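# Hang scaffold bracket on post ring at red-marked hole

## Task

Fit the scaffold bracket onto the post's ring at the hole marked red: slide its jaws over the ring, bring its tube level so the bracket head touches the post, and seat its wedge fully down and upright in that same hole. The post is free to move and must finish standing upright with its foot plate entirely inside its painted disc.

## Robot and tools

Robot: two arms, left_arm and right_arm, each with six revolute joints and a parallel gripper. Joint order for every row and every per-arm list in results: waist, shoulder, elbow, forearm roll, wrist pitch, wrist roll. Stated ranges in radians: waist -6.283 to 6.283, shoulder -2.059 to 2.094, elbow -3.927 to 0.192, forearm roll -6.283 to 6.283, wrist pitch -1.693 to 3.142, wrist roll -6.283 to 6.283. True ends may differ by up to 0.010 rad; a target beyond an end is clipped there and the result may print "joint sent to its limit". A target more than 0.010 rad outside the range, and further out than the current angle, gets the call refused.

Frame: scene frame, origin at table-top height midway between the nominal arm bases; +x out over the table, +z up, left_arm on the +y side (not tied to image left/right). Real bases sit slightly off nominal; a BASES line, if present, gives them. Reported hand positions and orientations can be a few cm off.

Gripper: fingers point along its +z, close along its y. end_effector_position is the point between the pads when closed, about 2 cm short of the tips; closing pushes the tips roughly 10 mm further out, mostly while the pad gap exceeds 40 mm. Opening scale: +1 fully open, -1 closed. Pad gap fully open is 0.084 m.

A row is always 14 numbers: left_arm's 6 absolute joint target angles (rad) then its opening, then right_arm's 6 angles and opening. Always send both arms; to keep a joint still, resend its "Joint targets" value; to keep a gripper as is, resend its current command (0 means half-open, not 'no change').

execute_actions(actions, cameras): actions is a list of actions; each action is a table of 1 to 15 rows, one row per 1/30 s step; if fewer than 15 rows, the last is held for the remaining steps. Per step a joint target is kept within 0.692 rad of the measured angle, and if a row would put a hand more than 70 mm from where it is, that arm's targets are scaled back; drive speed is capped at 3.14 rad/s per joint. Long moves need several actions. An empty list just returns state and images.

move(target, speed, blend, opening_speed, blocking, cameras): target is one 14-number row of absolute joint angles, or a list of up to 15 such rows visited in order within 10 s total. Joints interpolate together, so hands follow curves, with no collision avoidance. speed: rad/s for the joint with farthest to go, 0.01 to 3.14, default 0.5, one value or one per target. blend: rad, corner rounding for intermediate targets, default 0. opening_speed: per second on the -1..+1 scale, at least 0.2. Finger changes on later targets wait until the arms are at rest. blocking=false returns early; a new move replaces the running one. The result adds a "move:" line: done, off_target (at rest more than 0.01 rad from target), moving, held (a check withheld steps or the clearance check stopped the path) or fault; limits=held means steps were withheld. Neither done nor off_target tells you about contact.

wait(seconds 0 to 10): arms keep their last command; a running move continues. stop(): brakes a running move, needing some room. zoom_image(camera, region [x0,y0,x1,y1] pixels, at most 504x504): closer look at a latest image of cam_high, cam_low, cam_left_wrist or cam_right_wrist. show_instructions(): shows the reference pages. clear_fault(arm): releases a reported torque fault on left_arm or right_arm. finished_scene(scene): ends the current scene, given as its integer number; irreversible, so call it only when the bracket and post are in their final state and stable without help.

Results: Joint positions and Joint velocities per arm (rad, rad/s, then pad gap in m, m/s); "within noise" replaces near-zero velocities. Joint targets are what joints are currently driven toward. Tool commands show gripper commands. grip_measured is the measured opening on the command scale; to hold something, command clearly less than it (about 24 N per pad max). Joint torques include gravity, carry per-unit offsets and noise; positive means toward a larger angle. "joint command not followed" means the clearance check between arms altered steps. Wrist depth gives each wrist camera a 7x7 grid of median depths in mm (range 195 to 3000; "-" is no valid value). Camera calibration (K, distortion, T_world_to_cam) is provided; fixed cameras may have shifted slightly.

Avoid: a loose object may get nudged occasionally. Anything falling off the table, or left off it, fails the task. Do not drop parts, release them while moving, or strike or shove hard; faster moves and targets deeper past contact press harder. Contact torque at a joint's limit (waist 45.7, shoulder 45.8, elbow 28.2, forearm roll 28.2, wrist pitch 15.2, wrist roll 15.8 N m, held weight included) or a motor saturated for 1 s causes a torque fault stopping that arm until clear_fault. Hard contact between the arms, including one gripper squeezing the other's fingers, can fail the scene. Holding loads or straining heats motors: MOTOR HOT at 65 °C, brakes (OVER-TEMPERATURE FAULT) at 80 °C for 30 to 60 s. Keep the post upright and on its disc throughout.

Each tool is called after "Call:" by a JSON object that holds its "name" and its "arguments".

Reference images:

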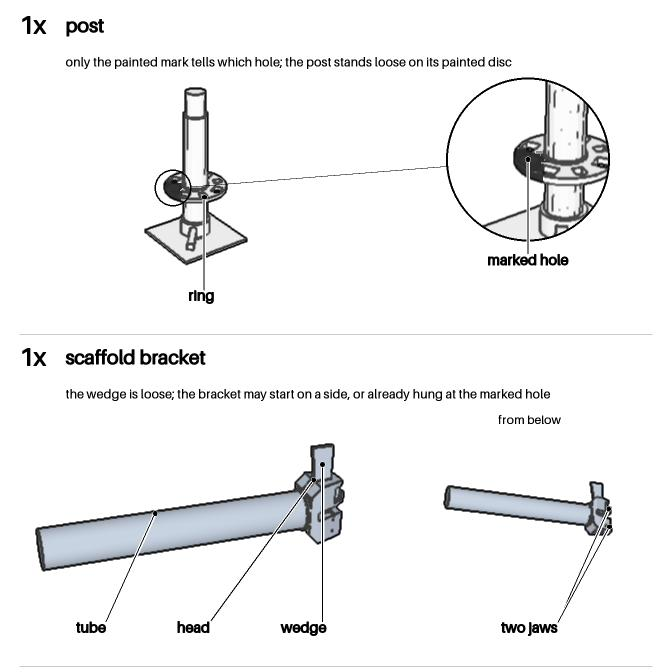

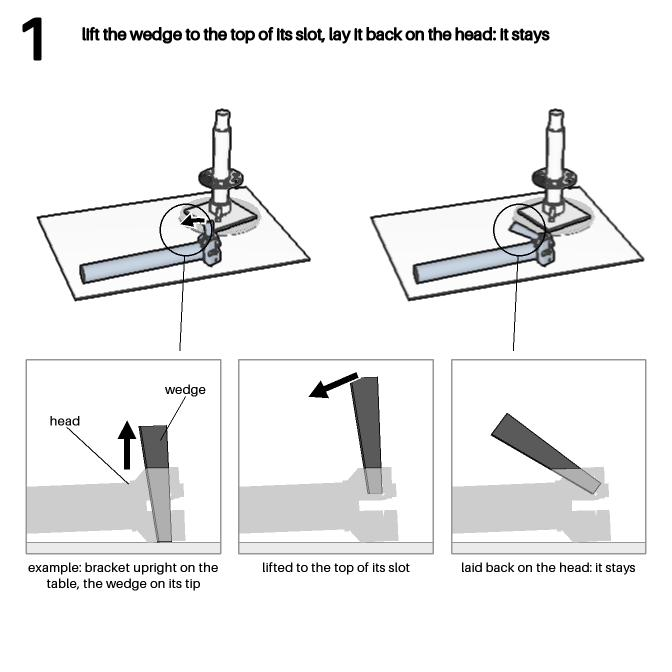

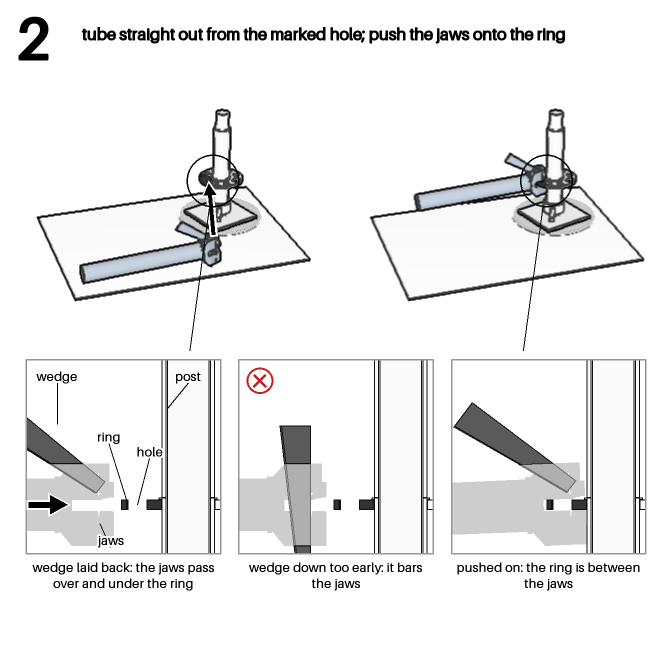

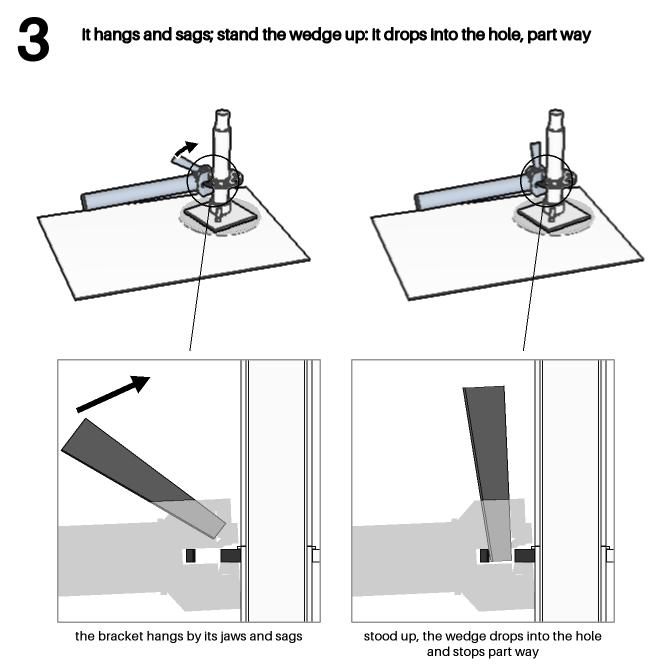

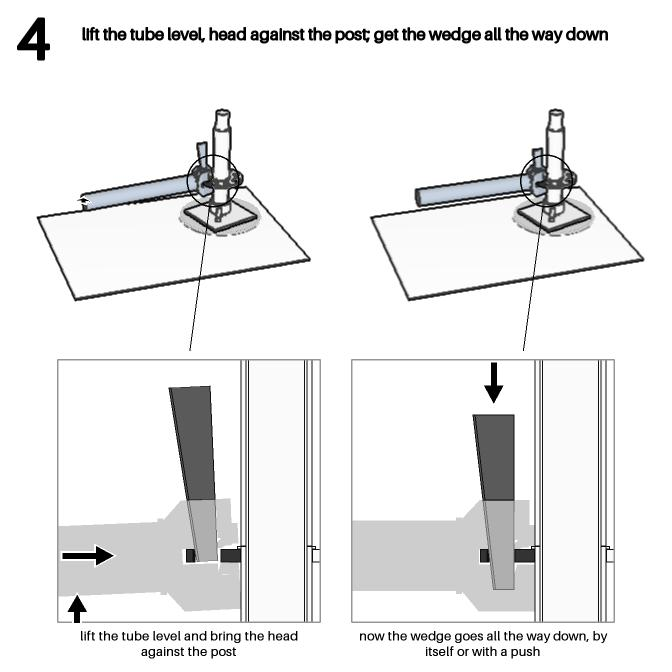

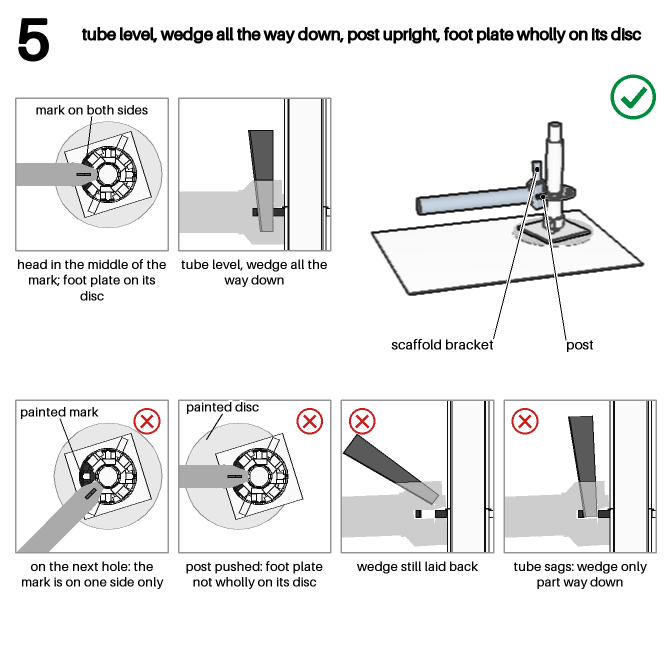

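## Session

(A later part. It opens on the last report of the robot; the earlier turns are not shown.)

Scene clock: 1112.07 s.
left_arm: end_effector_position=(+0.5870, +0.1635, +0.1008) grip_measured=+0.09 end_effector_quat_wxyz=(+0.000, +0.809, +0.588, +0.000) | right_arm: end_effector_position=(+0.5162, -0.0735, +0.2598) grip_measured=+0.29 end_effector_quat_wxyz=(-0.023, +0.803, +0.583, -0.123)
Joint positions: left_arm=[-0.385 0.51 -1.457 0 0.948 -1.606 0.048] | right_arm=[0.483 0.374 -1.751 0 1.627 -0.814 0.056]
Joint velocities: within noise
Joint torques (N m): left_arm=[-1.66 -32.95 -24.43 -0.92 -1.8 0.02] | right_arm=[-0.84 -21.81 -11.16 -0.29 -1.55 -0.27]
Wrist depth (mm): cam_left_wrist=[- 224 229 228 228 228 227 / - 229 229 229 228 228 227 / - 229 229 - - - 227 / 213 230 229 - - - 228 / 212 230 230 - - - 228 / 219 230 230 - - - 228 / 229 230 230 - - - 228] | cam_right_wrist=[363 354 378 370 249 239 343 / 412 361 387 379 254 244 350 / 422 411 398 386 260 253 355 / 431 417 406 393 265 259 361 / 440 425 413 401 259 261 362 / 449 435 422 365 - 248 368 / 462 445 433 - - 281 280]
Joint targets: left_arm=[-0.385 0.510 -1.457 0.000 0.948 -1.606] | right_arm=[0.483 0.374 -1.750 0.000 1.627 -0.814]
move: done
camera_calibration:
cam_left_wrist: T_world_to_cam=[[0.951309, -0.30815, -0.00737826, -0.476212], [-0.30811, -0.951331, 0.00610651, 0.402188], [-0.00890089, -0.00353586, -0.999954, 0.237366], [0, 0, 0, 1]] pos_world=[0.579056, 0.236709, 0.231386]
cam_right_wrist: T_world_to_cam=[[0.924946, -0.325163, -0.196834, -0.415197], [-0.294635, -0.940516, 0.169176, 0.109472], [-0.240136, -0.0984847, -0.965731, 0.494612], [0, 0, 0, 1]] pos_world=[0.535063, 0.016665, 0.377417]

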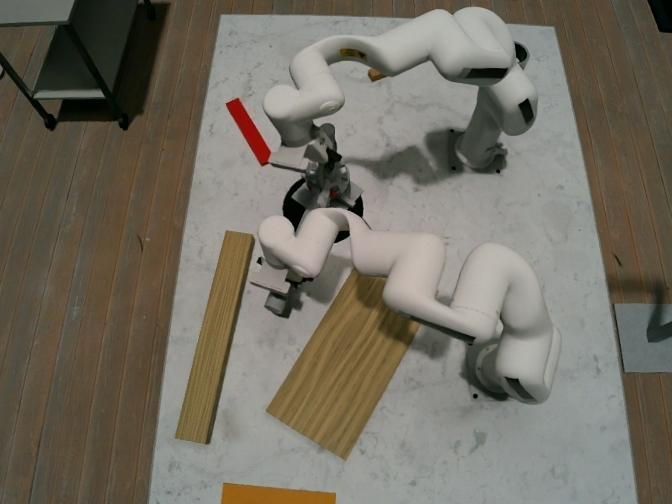

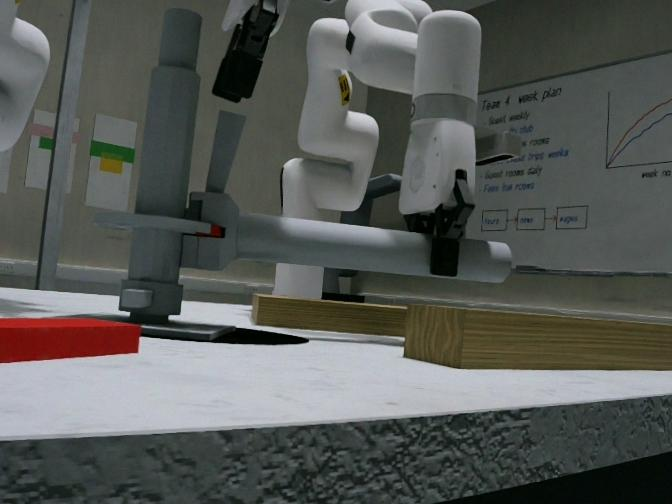

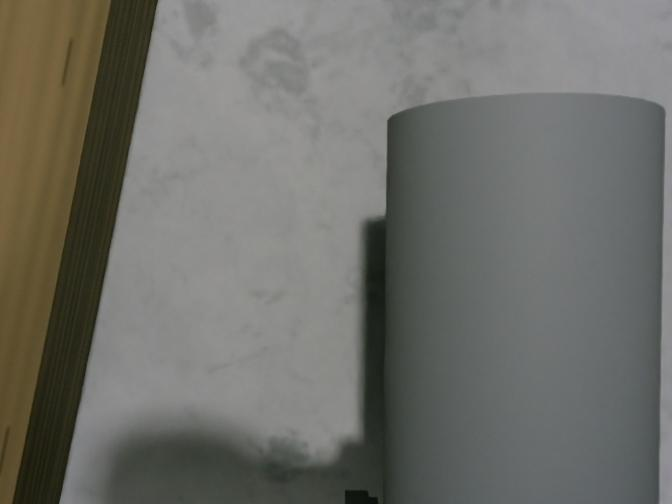

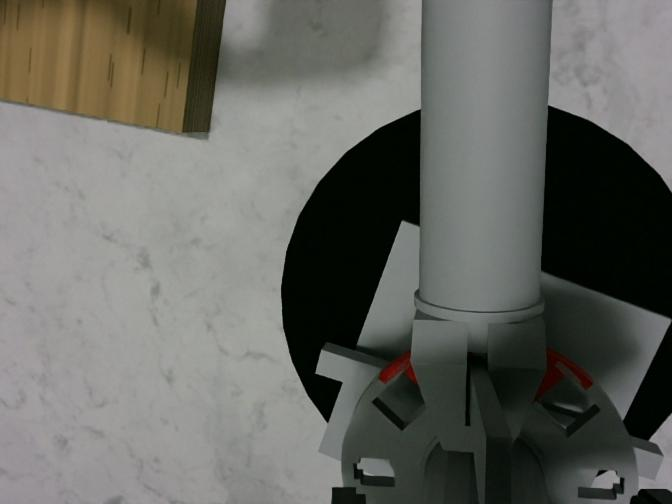

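Call:
{"name": "move", "arguments": {"target": [[-0.385,0.5098,-1.4574,0,0.9476,-1.606,-1,0.4829,0.3732,-1.6761,0,1.5529,-0.814,0.3],[-0.385,0.5098,-1.4574,0,0.9476,-1.606,-1,0.4829,0.3732,-1.6761,0,1.5529,-0.814,-1]], "speed": [0.1,0.1], "opening_speed": 0.4}}

Call:
{"name": "zoom_image", "arguments": {"camera": "cam_right_wrist", "region": [320, 250, 672, 504]}}

Call:
{"name": "zoom_image", "arguments": {"camera": "cam_low", "region": [120, 50, 320, 250]}}

Scene clock: 1126.13 s.
left_arm: end_effector_position=(+0.5870, +0.1635, +0.1008) grip_measured=+0.09 end_effector_quat_wxyz=(+0.000, +0.809, +0.588, +0.000) | right_arm: end_effector_position=(+0.5159, -0.0737, +0.2340) grip_measured=-0.84 end_effector_quat_wxyz=(-0.023, +0.803, +0.583, -0.123)
Joint positions: left_arm=[-0.385 0.51 -1.457 0 0.948 -1.606 0.048] | right_arm=[0.483 0.373 -1.676 0 1.553 -0.814 0.007]
Joint velocities: within noise
Joint torques (N m): left_arm=[-1.77 -32.74 -24.86 -0.83 -1.88 0.09] | right_arm=[0.7 -22.7 -11.03 0.85 -0.48 -0.11]
Wrist depth (mm): cam_left_wrist=[- 224 229 228 228 228 227 / - 229 229 229 228 228 227 / - 230 230 - - - 227 / 213 230 229 - - - 228 / 213 230 229 - - - 228 / 219 230 230 - - - 228 / 229 230 230 - - - 228] | cam_right_wrist=[335 329 355 347 221 215 319 / 383 336 362 354 225 219 325 / 395 383 370 361 230 225 332 / 401 391 377 369 234 230 338 / 409 398 384 375 236 235 339 / 420 407 393 343 226 222 344 / 431 416 404 271 - 256 253]
Joint targets: left_arm=[-0.385 0.510 -1.457 0.000 0.948 -1.606] | right_arm=[0.483 0.373 -1.676 0.000 1.553 -0.814]
move: done
camera_calibration:
cam_left_wrist: T_world_to_cam=[[0.951309, -0.30815, -0.00737826, -0.476212], [-0.30811, -0.951331, 0.00610651, 0.402188], [-0.00890089, -0.00353586, -0.999954, 0.237366], [0, 0, 0, 1]] pos_world=[0.579056, 0.236709, 0.231386]
cam_right_wrist: T_world_to_cam=[[0.924949, -0.325162, -0.196822, -0.419977], [-0.294608, -0.940505, 0.169284, 0.113478], [-0.240157, -0.0985942, -0.965714, 0.469587], [0, 0, 0, 1]] pos_world=[0.534663, 0.0164647, 0.351617]

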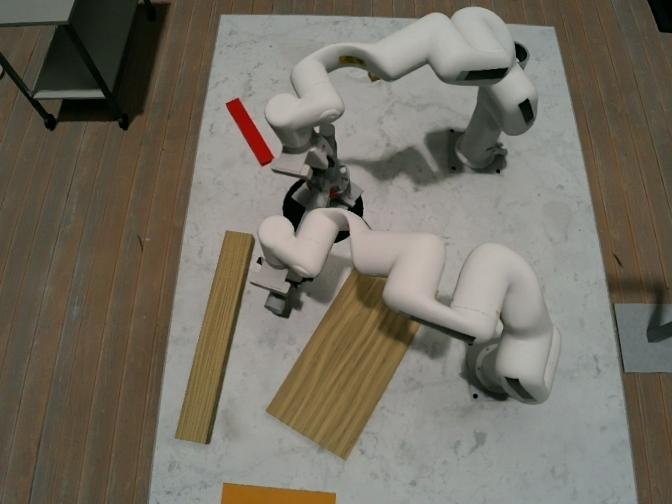

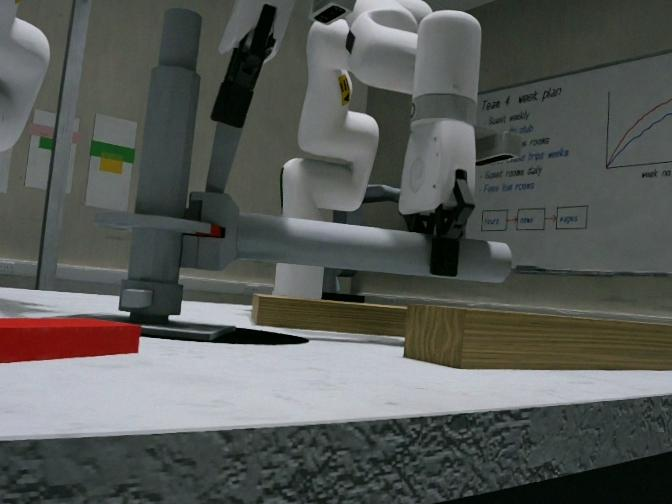

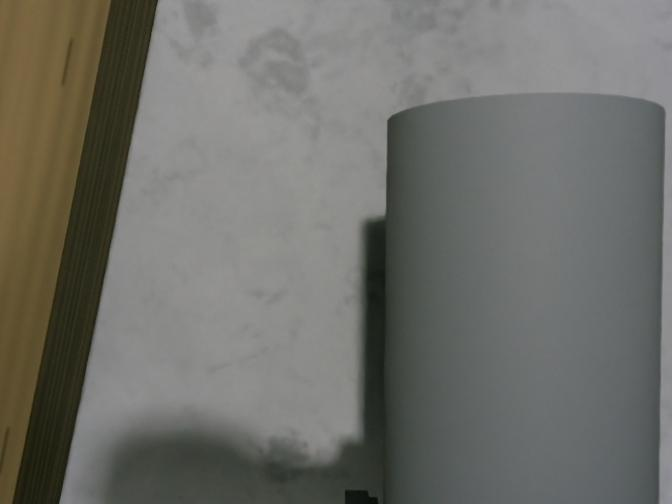

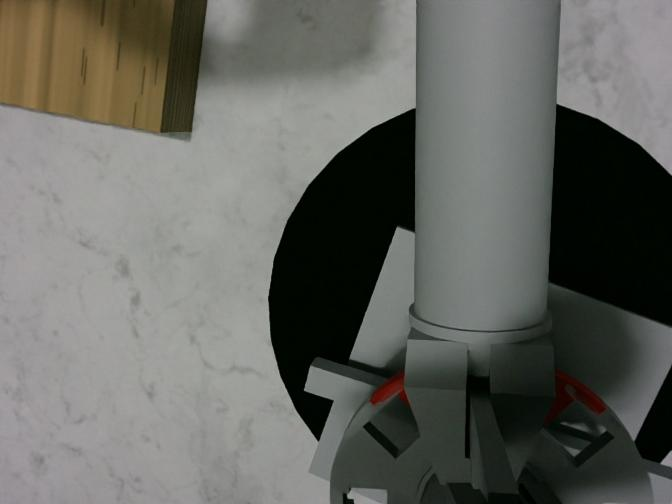

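Scaled by 1.432 from the camera's 672x504 image, which has a finer 960x720 frame.

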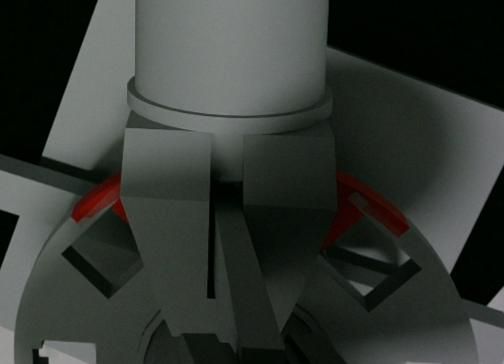

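Scaled by 2.520 from the camera's 672x504 image, which has a finer 960x720 frame.

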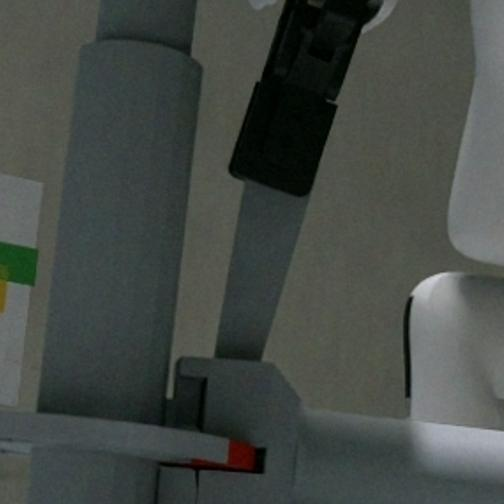

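Call:
{"name": "move", "arguments": {"target": [[-0.385,0.5098,-1.4574,0,0.9476,-1.606,-1,0.4883,0.3848,-1.6964,0,1.5616,-0.8086,-1]], "speed": [0.03], "cameras": ["cam_low"]}}

Call:
{"name": "zoom_image", "arguments": {"camera": "cam_low", "region": [120, 50, 320, 250]}}

Call:
{"name": "move", "arguments": {"target": [[-0.385,0.5098,-1.4574,0,0.9476,-1.606,-1,0.4883,0.3865,-1.6762,0,1.5397,-0.8086,-1]], "speed": [0.03], "cameras": ["cam_low"]}}

Call:
{"name": "zoom_image", "arguments": {"camera": "cam_low", "region": [120, 50, 320, 250]}}

Scene clock: 1138.03 s.
left_arm: end_effector_position=(+0.5870, +0.1635, +0.1008) grip_measured=+0.09 end_effector_quat_wxyz=(+0.000, +0.809, +0.588, +0.000) | right_arm: end_effector_position=(+0.5173, -0.0700, +0.2353) grip_measured=-0.85 end_effector_quat_wxyz=(-0.022, +0.803, +0.583, -0.123)
Joint positions: left_arm=[-0.385 0.51 -1.457 0 0.948 -1.606 0.048] | right_arm=[0.488 0.385 -1.696 0 1.562 -0.809 0.007]
Joint velocities: within noise
Joint torques (N m): left_arm=[-1.89 -32.72 -24.92 -0.89 -1.83 -0.02] | right_arm=[2.06 -23.54 -11.84 1.38 -1.12 -0.05]
Wrist depth (mm): cam_left_wrist=[- 224 229 228 228 228 228 / - 229 229 229 228 228 227 / - 229 229 - - - 228 / 213 230 229 - - - 228 / 213 230 230 - - - 228 / 219 230 230 - - - 228 / 229 230 230 - - - 228] | cam_right_wrist=[337 329 356 348 221 216 321 / 346 339 363 355 225 220 327 / 395 384 371 362 231 226 333 / 403 392 379 369 235 231 339 / 410 400 386 376 240 237 342 / 422 408 394 344 228 225 346 / 432 417 405 272 - 257 256]
Joint targets: left_arm=[-0.385 0.510 -1.457 0.000 0.948 -1.606] | right_arm=[0.488 0.385 -1.696 0.000 1.562 -0.809]
move: done
Images, in order (width x height): cam_low 672x504.

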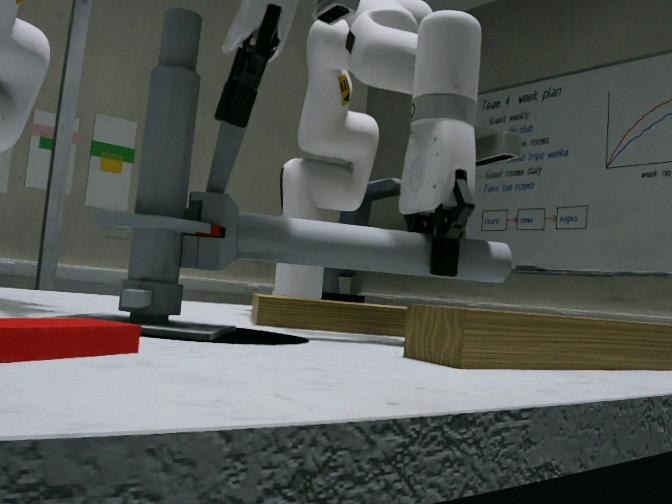

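Scaled by 2.520 from the camera's 672x504 image, which has a finer 960x720 frame.

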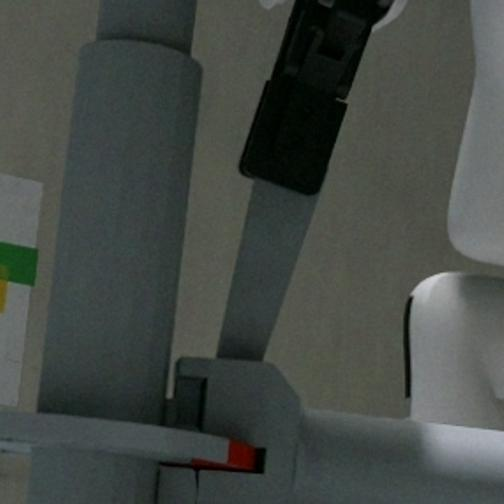

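Scene clock: 1139.07 s.
left_arm: end_effector_position=(+0.5869, +0.1635, +0.1007) grip_measured=+0.09 end_effector_quat_wxyz=(+0.000, +0.809, +0.588, +0.000) | right_arm: end_effector_position=(+0.5174, -0.0699, +0.2274) grip_measured=-0.83 end_effector_quat_wxyz=(-0.022, +0.803, +0.583, -0.123)
Joint positions: left_arm=[-0.385 0.51 -1.457 0 0.948 -1.606 0.048] | right_arm=[0.488 0.386 -1.676 0 1.54 -0.809 0.007]
Joint velocities: within noise
Joint torques (N m): left_arm=[-1.71 -33.65 -25.17 -1.04 -2.07 0.13] | right_arm=[-1.92 -10.71 -4.15 -1 -0.81 -0.31]
Wrist depth (mm): cam_left_wrist=[- 224 229 228 228 228 227 / - 229 229 229 228 228 227 / - 229 229 - - - 228 / 213 230 230 - - - 228 / 212 230 230 - - - 228 / 219 230 230 - - - 228 / 229 230 230 - - - 228] | cam_right_wrist=[328 322 349 341 214 209 314 / 335 331 355 347 217 214 319 / 387 376 364 355 223 219 326 / 394 383 371 362 227 224 332 / 403 390 377 368 231 229 334 / 413 400 386 338 223 225 339 / 423 410 396 266 - 250 254]
Joint targets: left_arm=[-0.385 0.510 -1.457 0.000 0.948 -1.606] | right_arm=[0.488 0.387 -1.676 0.000 1.540 -0.809]
move: done
Images, in order (width x height): cam_low 672x504.

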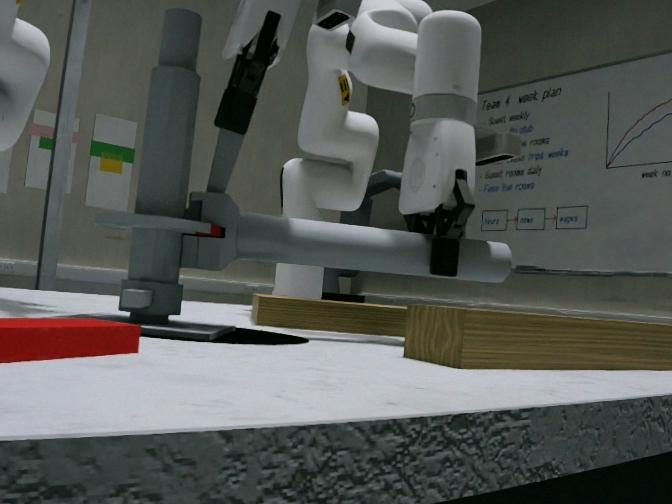

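Scaled by 2.520 from the camera's 672x504 image, which has a finer 960x720 frame.

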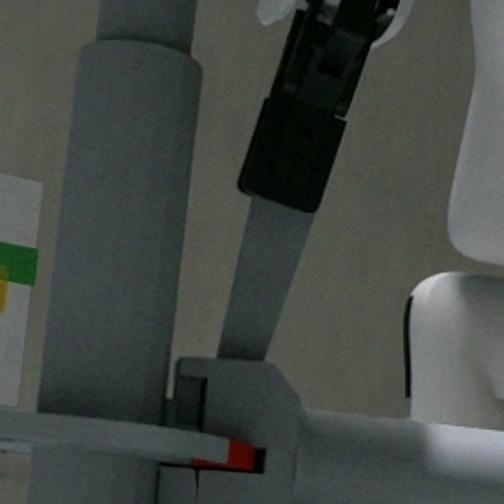

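Call:
{"name": "move", "arguments": {"target": [[-0.385,0.5098,-1.4574,0,0.9476,-1.606,-1,0.4883,0.3848,-1.6964,0,1.5616,-0.8086,-1],[-0.385,0.5098,-1.4574,0,0.9476,-1.606,-1,0.4768,0.3643,-1.6601,0,1.5458,-0.8201,-1]], "speed": [0.03], "cameras": ["cam_low"]}}

Call:
{"name": "zoom_image", "arguments": {"camera": "cam_low", "region": [120, 50, 320, 250]}}

Call:
{"name": "move", "arguments": {"target": [[-0.385,0.5098,-1.4574,0,0.9476,-1.606,-1,0.4768,0.3661,-1.6425,0,1.5264,-0.8201,-1]], "speed": [0.03], "cameras": ["cam_low","cam_right_wrist"]}}

Call:
{"name": "zoom_image", "arguments": {"camera": "cam_low", "region": [120, 50, 320, 250]}}

speed must be one number or one for each of the 2 targets, got a list of 1; nothing of the call was run

Scaled by 2.520 from the camera's 672x504 image, which has a finer 960x720 frame.

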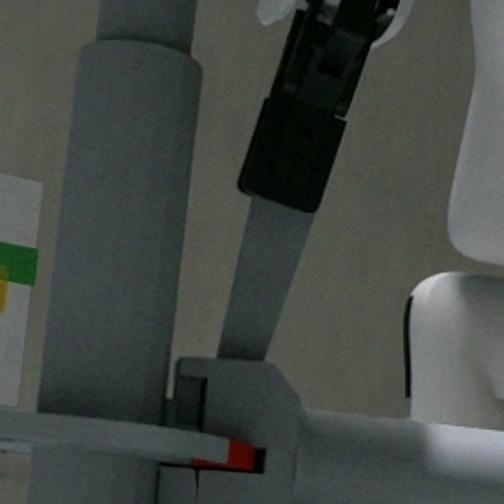

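not run: a call was refused earlier in this reply.

Scaled by 2.520 from the camera's 672x504 image, which has a finer 960x720 frame.

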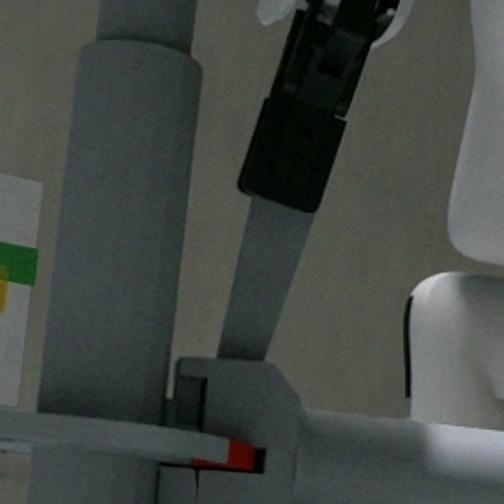

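Call:
{"name": "move", "arguments": {"target": [[-0.385,0.5098,-1.4574,0,0.9476,-1.606,-1,0.4883,0.3848,-1.6964,0,1.5616,-0.8086,-1],[-0.385,0.5098,-1.4574,0,0.9476,-1.606,-1,0.4768,0.3643,-1.6601,0,1.5458,-0.8201,-1],[-0.385,0.5098,-1.4574,0,0.9476,-1.606,-1,0.4768,0.3661,-1.6425,0,1.5264,-0.8201,-1]], "speed": 0.03, "cameras": ["cam_low","cam_high"]}}

Call:
{"name": "zoom_image", "arguments": {"camera": "cam_low", "region": [120, 50, 320, 250]}}

Scene clock: 1188.20 s.
left_arm: end_effector_position=(+0.5869, +0.1635, +0.1008) grip_measured=+0.09 end_effector_quat_wxyz=(+0.000, +0.809, +0.588, +0.000) | right_arm: end_effector_position=(+0.5151, -0.0775, +0.2259) grip_measured=-0.83 end_effector_quat_wxyz=(-0.024, +0.803, +0.583, -0.122)
Joint positions: left_arm=[-0.385 0.51 -1.457 0 0.948 -1.606 0.048] | right_arm=[0.477 0.366 -1.643 0 1.527 -0.82 0.008]
Joint velocities: within noise
Joint torques (N m): left_arm=[-1.77 -33.9 -26.26 -1.88 -2.78 -0.51] | right_arm=[-2.15 -10.65 -4.37 -1.14 -1 -0.23]
Wrist depth (mm): cam_left_wrist=[- 223 229 228 228 228 227 / - 229 229 228 228 228 227 / - 229 229 - - - 227 / 213 230 229 - - - 227 / 222 230 230 - - - 228 / 218 230 229 - - - 228 / 228 230 230 - - - 228] | cam_right_wrist=[328 322 347 340 212 209 313 / 375 346 355 346 216 213 318 / 386 375 363 353 221 219 325 / 393 381 370 360 225 224 331 / 400 390 376 365 226 224 331 / 411 398 384 333 218 215 335 / 421 409 396 263 - 248 245]
Joint targets: left_arm=[-0.385 0.510 -1.457 0.000 0.948 -1.606] | right_arm=[0.477 0.366 -1.642 0.000 1.526 -0.820]
move: done
Images, in order (width x height): cam_high 672x504, cam_low 672x504.

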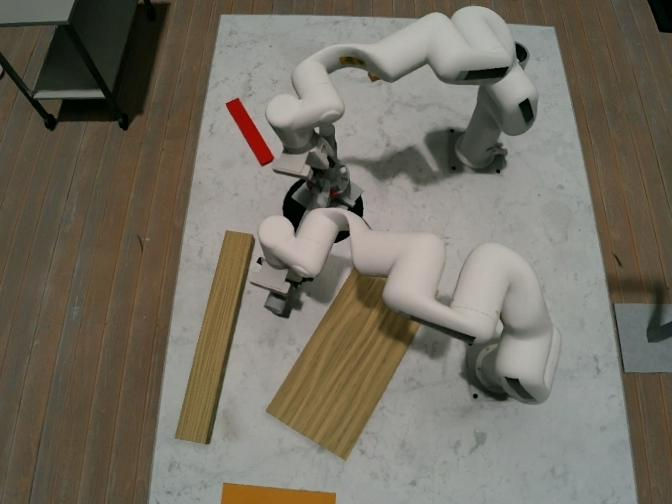

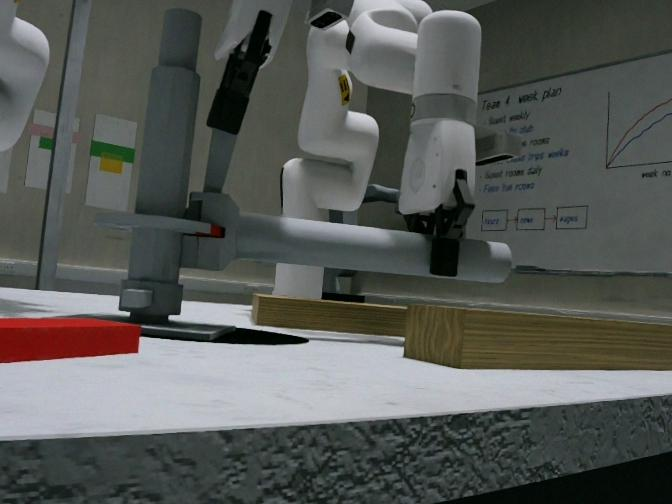

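Scaled by 2.520 from the camera's 672x504 image, which has a finer 960x720 frame.

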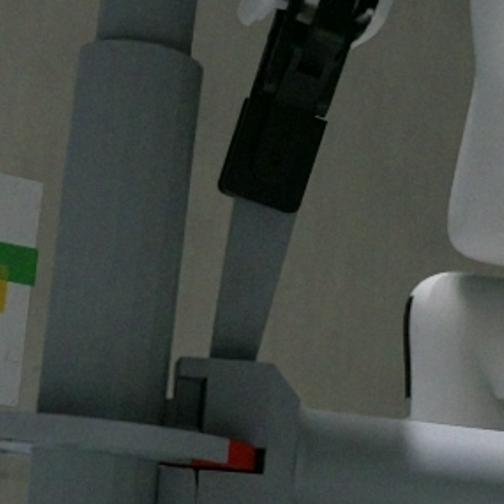

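Call:
{"name": "move", "arguments": {"target": [[-0.385,0.5098,-1.4574,0,0.9476,-1.606,-1,0.4768,0.3643,-1.6601,0,1.5458,-0.8201,-1],[-0.385,0.5098,-1.4574,0,0.9476,-1.606,-1,0.4696,0.3515,-1.6374,0,1.5359,-0.8273,-1],[-0.385,0.5098,-1.4574,0,0.9476,-1.606,-1,0.4696,0.3551,-1.6022,0,1.4971,-0.8273,-1]], "speed": 0.03, "cameras": ["cam_low"]}}

Call:
{"name": "zoom_image", "arguments": {"camera": "cam_low", "region": [120, 50, 320, 250]}}

Scene clock: 1202.17 s.
left_arm: end_effector_position=(+0.5870, +0.1635, +0.1008) grip_measured=+0.09 end_effector_quat_wxyz=(+0.000, +0.809, +0.588, +0.000) | right_arm: end_effector_position=(+0.5134, -0.0824, +0.2173) grip_measured=-0.81 end_effector_quat_wxyz=(-0.025, +0.803, +0.583, -0.122)
Joint positions: left_arm=[-0.385 0.51 -1.457 0 0.948 -1.606 0.048] | right_arm=[0.47 0.355 -1.602 0 1.497 -0.827 0.009]
Joint velocities: within noise
Joint torques (N m): left_arm=[-1.75 -34.01 -26.26 -1.64 -2.44 -0.48] | right_arm=[-0.73 -10.31 -4.01 0.12 -0.17 -0.18]
Wrist depth (mm): cam_left_wrist=[- 223 229 228 228 228 227 / - 229 229 228 228 227 227 / - 229 229 - - - 228 / 213 230 229 - - - 228 / 212 230 230 - - - 228 / 218 230 230 - - - 228 / 228 230 230 - - - 228] | cam_right_wrist=[319 314 339 331 203 201 305 / 367 353 346 338 207 205 310 / 376 366 353 345 212 210 317 / 384 372 360 351 216 215 322 / 391 380 367 358 216 215 322 / 402 389 376 324 209 206 324 / 411 398 386 255 - 239 236]
Joint targets: left_arm=[-0.385 0.510 -1.457 0.000 0.948 -1.606] | right_arm=[0.470 0.355 -1.602 0.000 1.497 -0.827]
move: done
Images, in order (width x height): cam_low 672x504.

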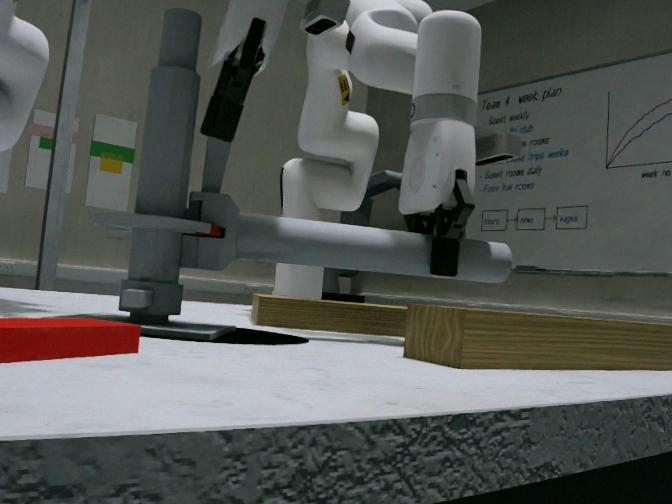

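Scaled by 2.520 from the camera's 672x504 image, which has a finer 960x720 frame.

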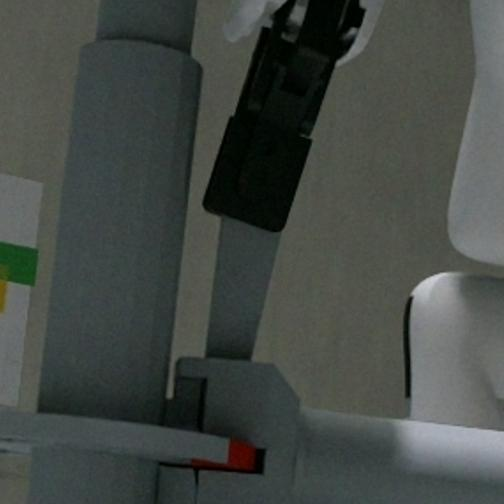

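Call:
{"name": "move", "arguments": {"target": [-0.385,0.5098,-1.4574,0,0.9476,-1.606,-1,0.4696,0.361,-1.5432,0,1.4322,-0.8273,-1], "speed": 0.03, "cameras": ["cam_low"]}}

Call:
{"name": "zoom_image", "arguments": {"camera": "cam_low", "region": [120, 50, 320, 250]}}

Scene clock: 1208.63 s.
left_arm: end_effector_position=(+0.5870, +0.1635, +0.1008) grip_measured=+0.09 end_effector_quat_wxyz=(+0.000, +0.809, +0.588, +0.000) | right_arm: end_effector_position=(+0.5120, -0.0830, +0.1938) grip_measured=-0.80 end_effector_quat_wxyz=(-0.025, +0.803, +0.583, -0.122)
Joint positions: left_arm=[-0.385 0.51 -1.457 0 0.948 -1.606 0.048] | right_arm=[0.47 0.361 -1.543 0 1.432 -0.827 0.009]
Joint velocities: within noise
Joint torques (N m): left_arm=[-2.06 -32.6 -25.11 -1.65 -2.61 -0.41] | right_arm=[-1.15 -11.39 -4.44 -0.03 0.03 -0.39]
Wrist depth (mm): cam_left_wrist=[- 224 229 228 228 228 227 / - 229 229 229 228 228 228 / - 229 229 - - - 227 / 213 230 230 - - - 228 / 212 230 230 - - - 228 / 219 230 230 - - - 228 / 229 230 230 - - - 228] | cam_right_wrist=[295 308 316 310 - - 284 / 343 329 322 316 - - 289 / 349 340 330 323 198 299 294 / 356 346 335 327 201 304 299 / 364 353 340 333 204 303 300 / 373 361 349 - - 217 303 / 382 370 359 230 - 217 219]
Joint targets: left_arm=[-0.385 0.510 -1.457 0.000 0.948 -1.606] | right_arm=[0.470 0.361 -1.543 0.000 1.432 -0.827]
move: done
Images, in order (width x height): cam_low 672x504.

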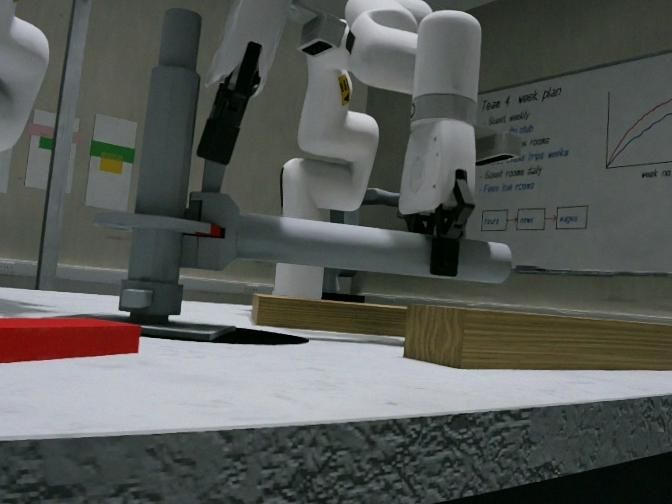

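Scaled by 2.520 from the camera's 672x504 image, which has a finer 960x720 frame.

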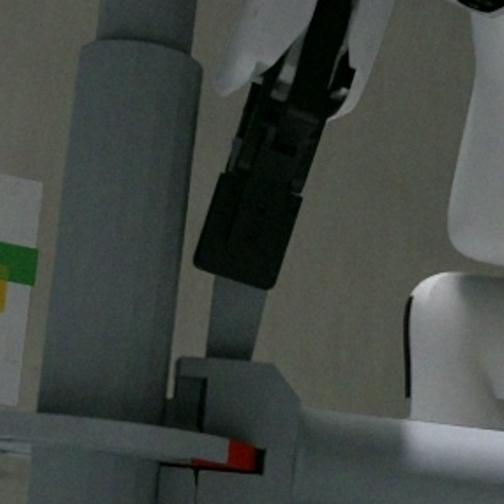

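Call:
{"name": "zoom_image", "arguments": {"camera": "cam_low", "region": [170, 110, 270, 280]}}

Call:
{"name": "zoom_image", "arguments": {"camera": "cam_high", "region": [260, 120, 380, 240]}}

Call:
{"name": "execute_actions", "arguments": {"actions": [], "cameras": ["cam_right_wrist"]}}

Scaled by 2.965 from the camera's 672x504 image, which has a finer 960x720 frame.

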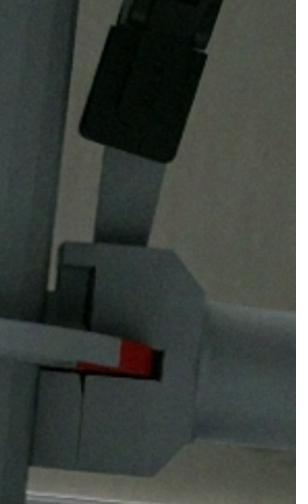

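This scene's latest camera images include none from cam_high. They are from: cam_low. cam_high's image comes with the result of a call that names it in "cameras".

Scene clock: 1212.80 s.
left_arm: end_effector_position=(+0.5870, +0.1635, +0.1008) grip_measured=+0.09 end_effector_quat_wxyz=(+0.000, +0.809, +0.588, +0.000) | right_arm: end_effector_position=(+0.5120, -0.0830, +0.1937) grip_measured=-0.80 end_effector_quat_wxyz=(-0.025, +0.803, +0.583, -0.122)
Joint positions: left_arm=[-0.385 0.51 -1.457 0 0.948 -1.606 0.048] | right_arm=[0.47 0.361 -1.543 0 1.432 -0.827 0.009]
Joint velocities: within noise
Joint torques (N m): left_arm=[-2.15 -31.87 -25.03 -1.63 -2.66 -0.52] | right_arm=[-1.45 -10.53 -4.16 -0.3 -0.1 -0.4]
Wrist depth (mm): cam_left_wrist=[- 223 229 228 228 228 227 / - 229 229 228 228 228 228 / - 229 229 - - - 228 / 213 229 229 - - - 228 / 212 230 230 - - - 228 / 219 230 230 - - - 228 / 229 230 230 - - - 228] | cam_right_wrist=[295 308 316 310 - - 283 / 342 329 322 316 - - 289 / 350 339 329 323 197 299 294 / 356 346 335 327 201 304 299 / 363 353 341 333 204 303 300 / 372 361 349 - - 217 303 / 382 370 359 231 - 217 219]
Joint targets: left_arm=[-0.385 0.510 -1.457 0.000 0.948 -1.606] | right_arm=[0.470 0.361 -1.543 0.000 1.432 -0.827]
Tool commands: left_gripper/opening=-1.0 right_gripper/opening=-1.0
camera_calibration:
cam_right_wrist: T_world_to_cam=[[0.924518, -0.325009, -0.199085, -0.426642], [-0.294821, -0.940868, 0.16688, 0.110907], [-0.24155, -0.095589, -0.965669, 0.429828], [0, 0, 0, 1]] pos_world=[0.530961, 0.00677316, 0.311626]
Images, in order (width x height): cam_right_wrist 672x504.

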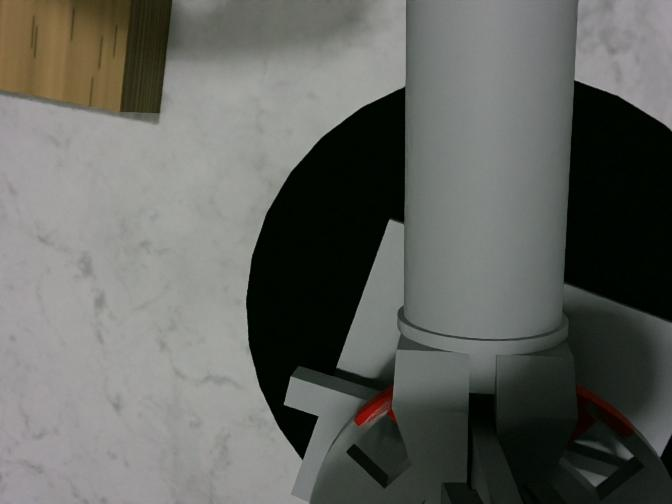

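Call:
{"name": "zoom_image", "arguments": {"camera": "cam_right_wrist", "region": [340, 320, 640, 504]}}

Scaled by 1.680 from the camera's 672x504 image, which has a finer 960x720 frame.

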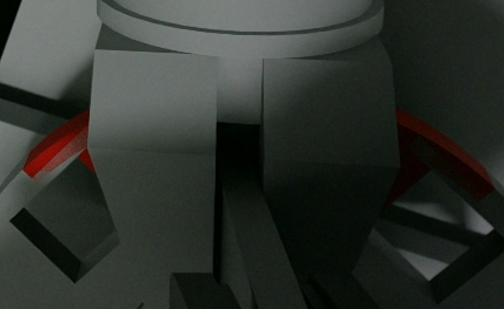

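Call:
{"name": "move", "arguments": {"target": [-0.385,0.5098,-1.4574,0,0.9476,-1.606,-1,0.4696,0.361,-1.5432,0,1.4322,-0.8273,0.1], "opening_speed": 0.5, "cameras": ["cam_right_wrist","cam_low"]}}

Call:
{"name": "zoom_image", "arguments": {"camera": "cam_right_wrist", "region": [340, 320, 640, 504]}}

Call:
{"name": "zoom_image", "arguments": {"camera": "cam_low", "region": [120, 50, 320, 250]}}

Scene clock: 1233.40 s.
left_arm: end_effector_position=(+0.5870, +0.1635, +0.1008) grip_measured=+0.09 end_effector_quat_wxyz=(+0.000, +0.809, +0.588, +0.000) | right_arm: end_effector_position=(+0.5120, -0.0830, +0.1937) grip_measured=+0.09 end_effector_quat_wxyz=(-0.025, +0.803, +0.583, -0.122)
Joint positions: left_arm=[-0.385 0.51 -1.457 0 0.948 -1.606 0.048] | right_arm=[0.47 0.361 -1.543 0 1.432 -0.827 0.048]
Joint velocities: within noise
Joint torques (N m): left_arm=[-0.98 -32.64 -25.03 -1.32 -1.91 -0.52] | right_arm=[-0.03 -22.11 -11.02 -0.55 -1.4 -0.04]
Wrist depth (mm): cam_left_wrist=[- 224 229 228 228 228 227 / - 229 229 229 228 228 227 / - 229 229 - - - 227 / 213 230 229 - - - 228 / 212 230 229 - - - 228 / 219 230 230 - - - 228 / 229 230 230 - - - 228] | cam_right_wrist=[295 308 315 310 - - 283 / 341 328 322 316 - - 288 / 350 339 329 323 198 299 294 / 356 346 334 328 201 304 299 / 363 353 340 333 204 303 299 / 373 360 348 - - 215 302 / 381 369 358 230 - 216 304]
Joint targets: left_arm=[-0.385 0.510 -1.457 0.000 0.948 -1.606] | right_arm=[0.470 0.361 -1.543 0.000 1.432 -0.827]
move: done
camera_calibration:
cam_right_wrist: T_world_to_cam=[[0.924518, -0.325009, -0.199085, -0.426642], [-0.294821, -0.940868, 0.16688, 0.110907], [-0.24155, -0.095589, -0.965669, 0.429828], [0, 0, 0, 1]] pos_world=[0.530961, 0.00677316, 0.311626]
Images, in order (width x height): cam_low 672x504, cam_right_wrist 672x504.

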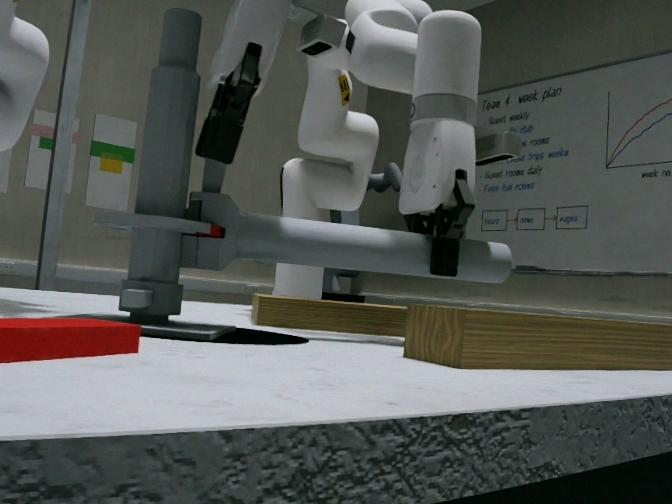

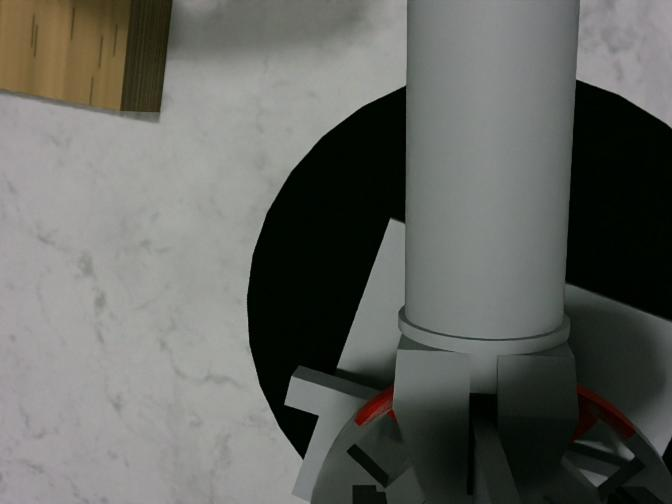

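Scaled by 1.680 from the camera's 672x504 image, which has a finer 960x720 frame.

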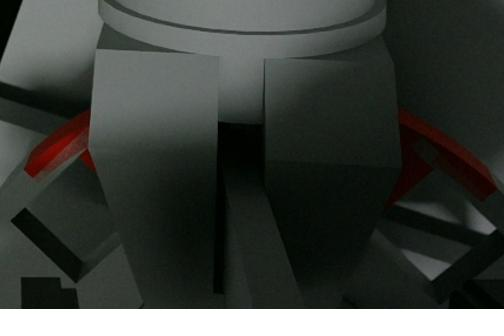

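Scaled by 2.520 from the camera's 672x504 image, which has a finer 960x720 frame.

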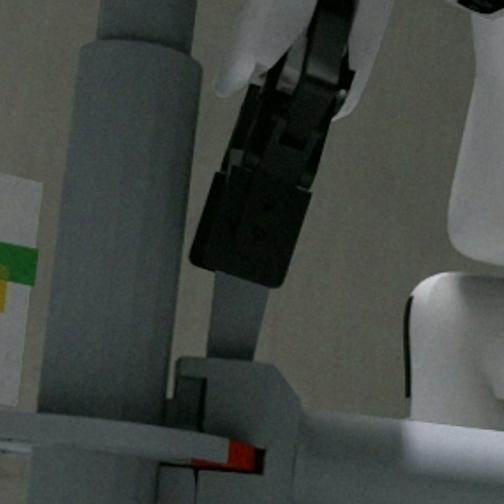

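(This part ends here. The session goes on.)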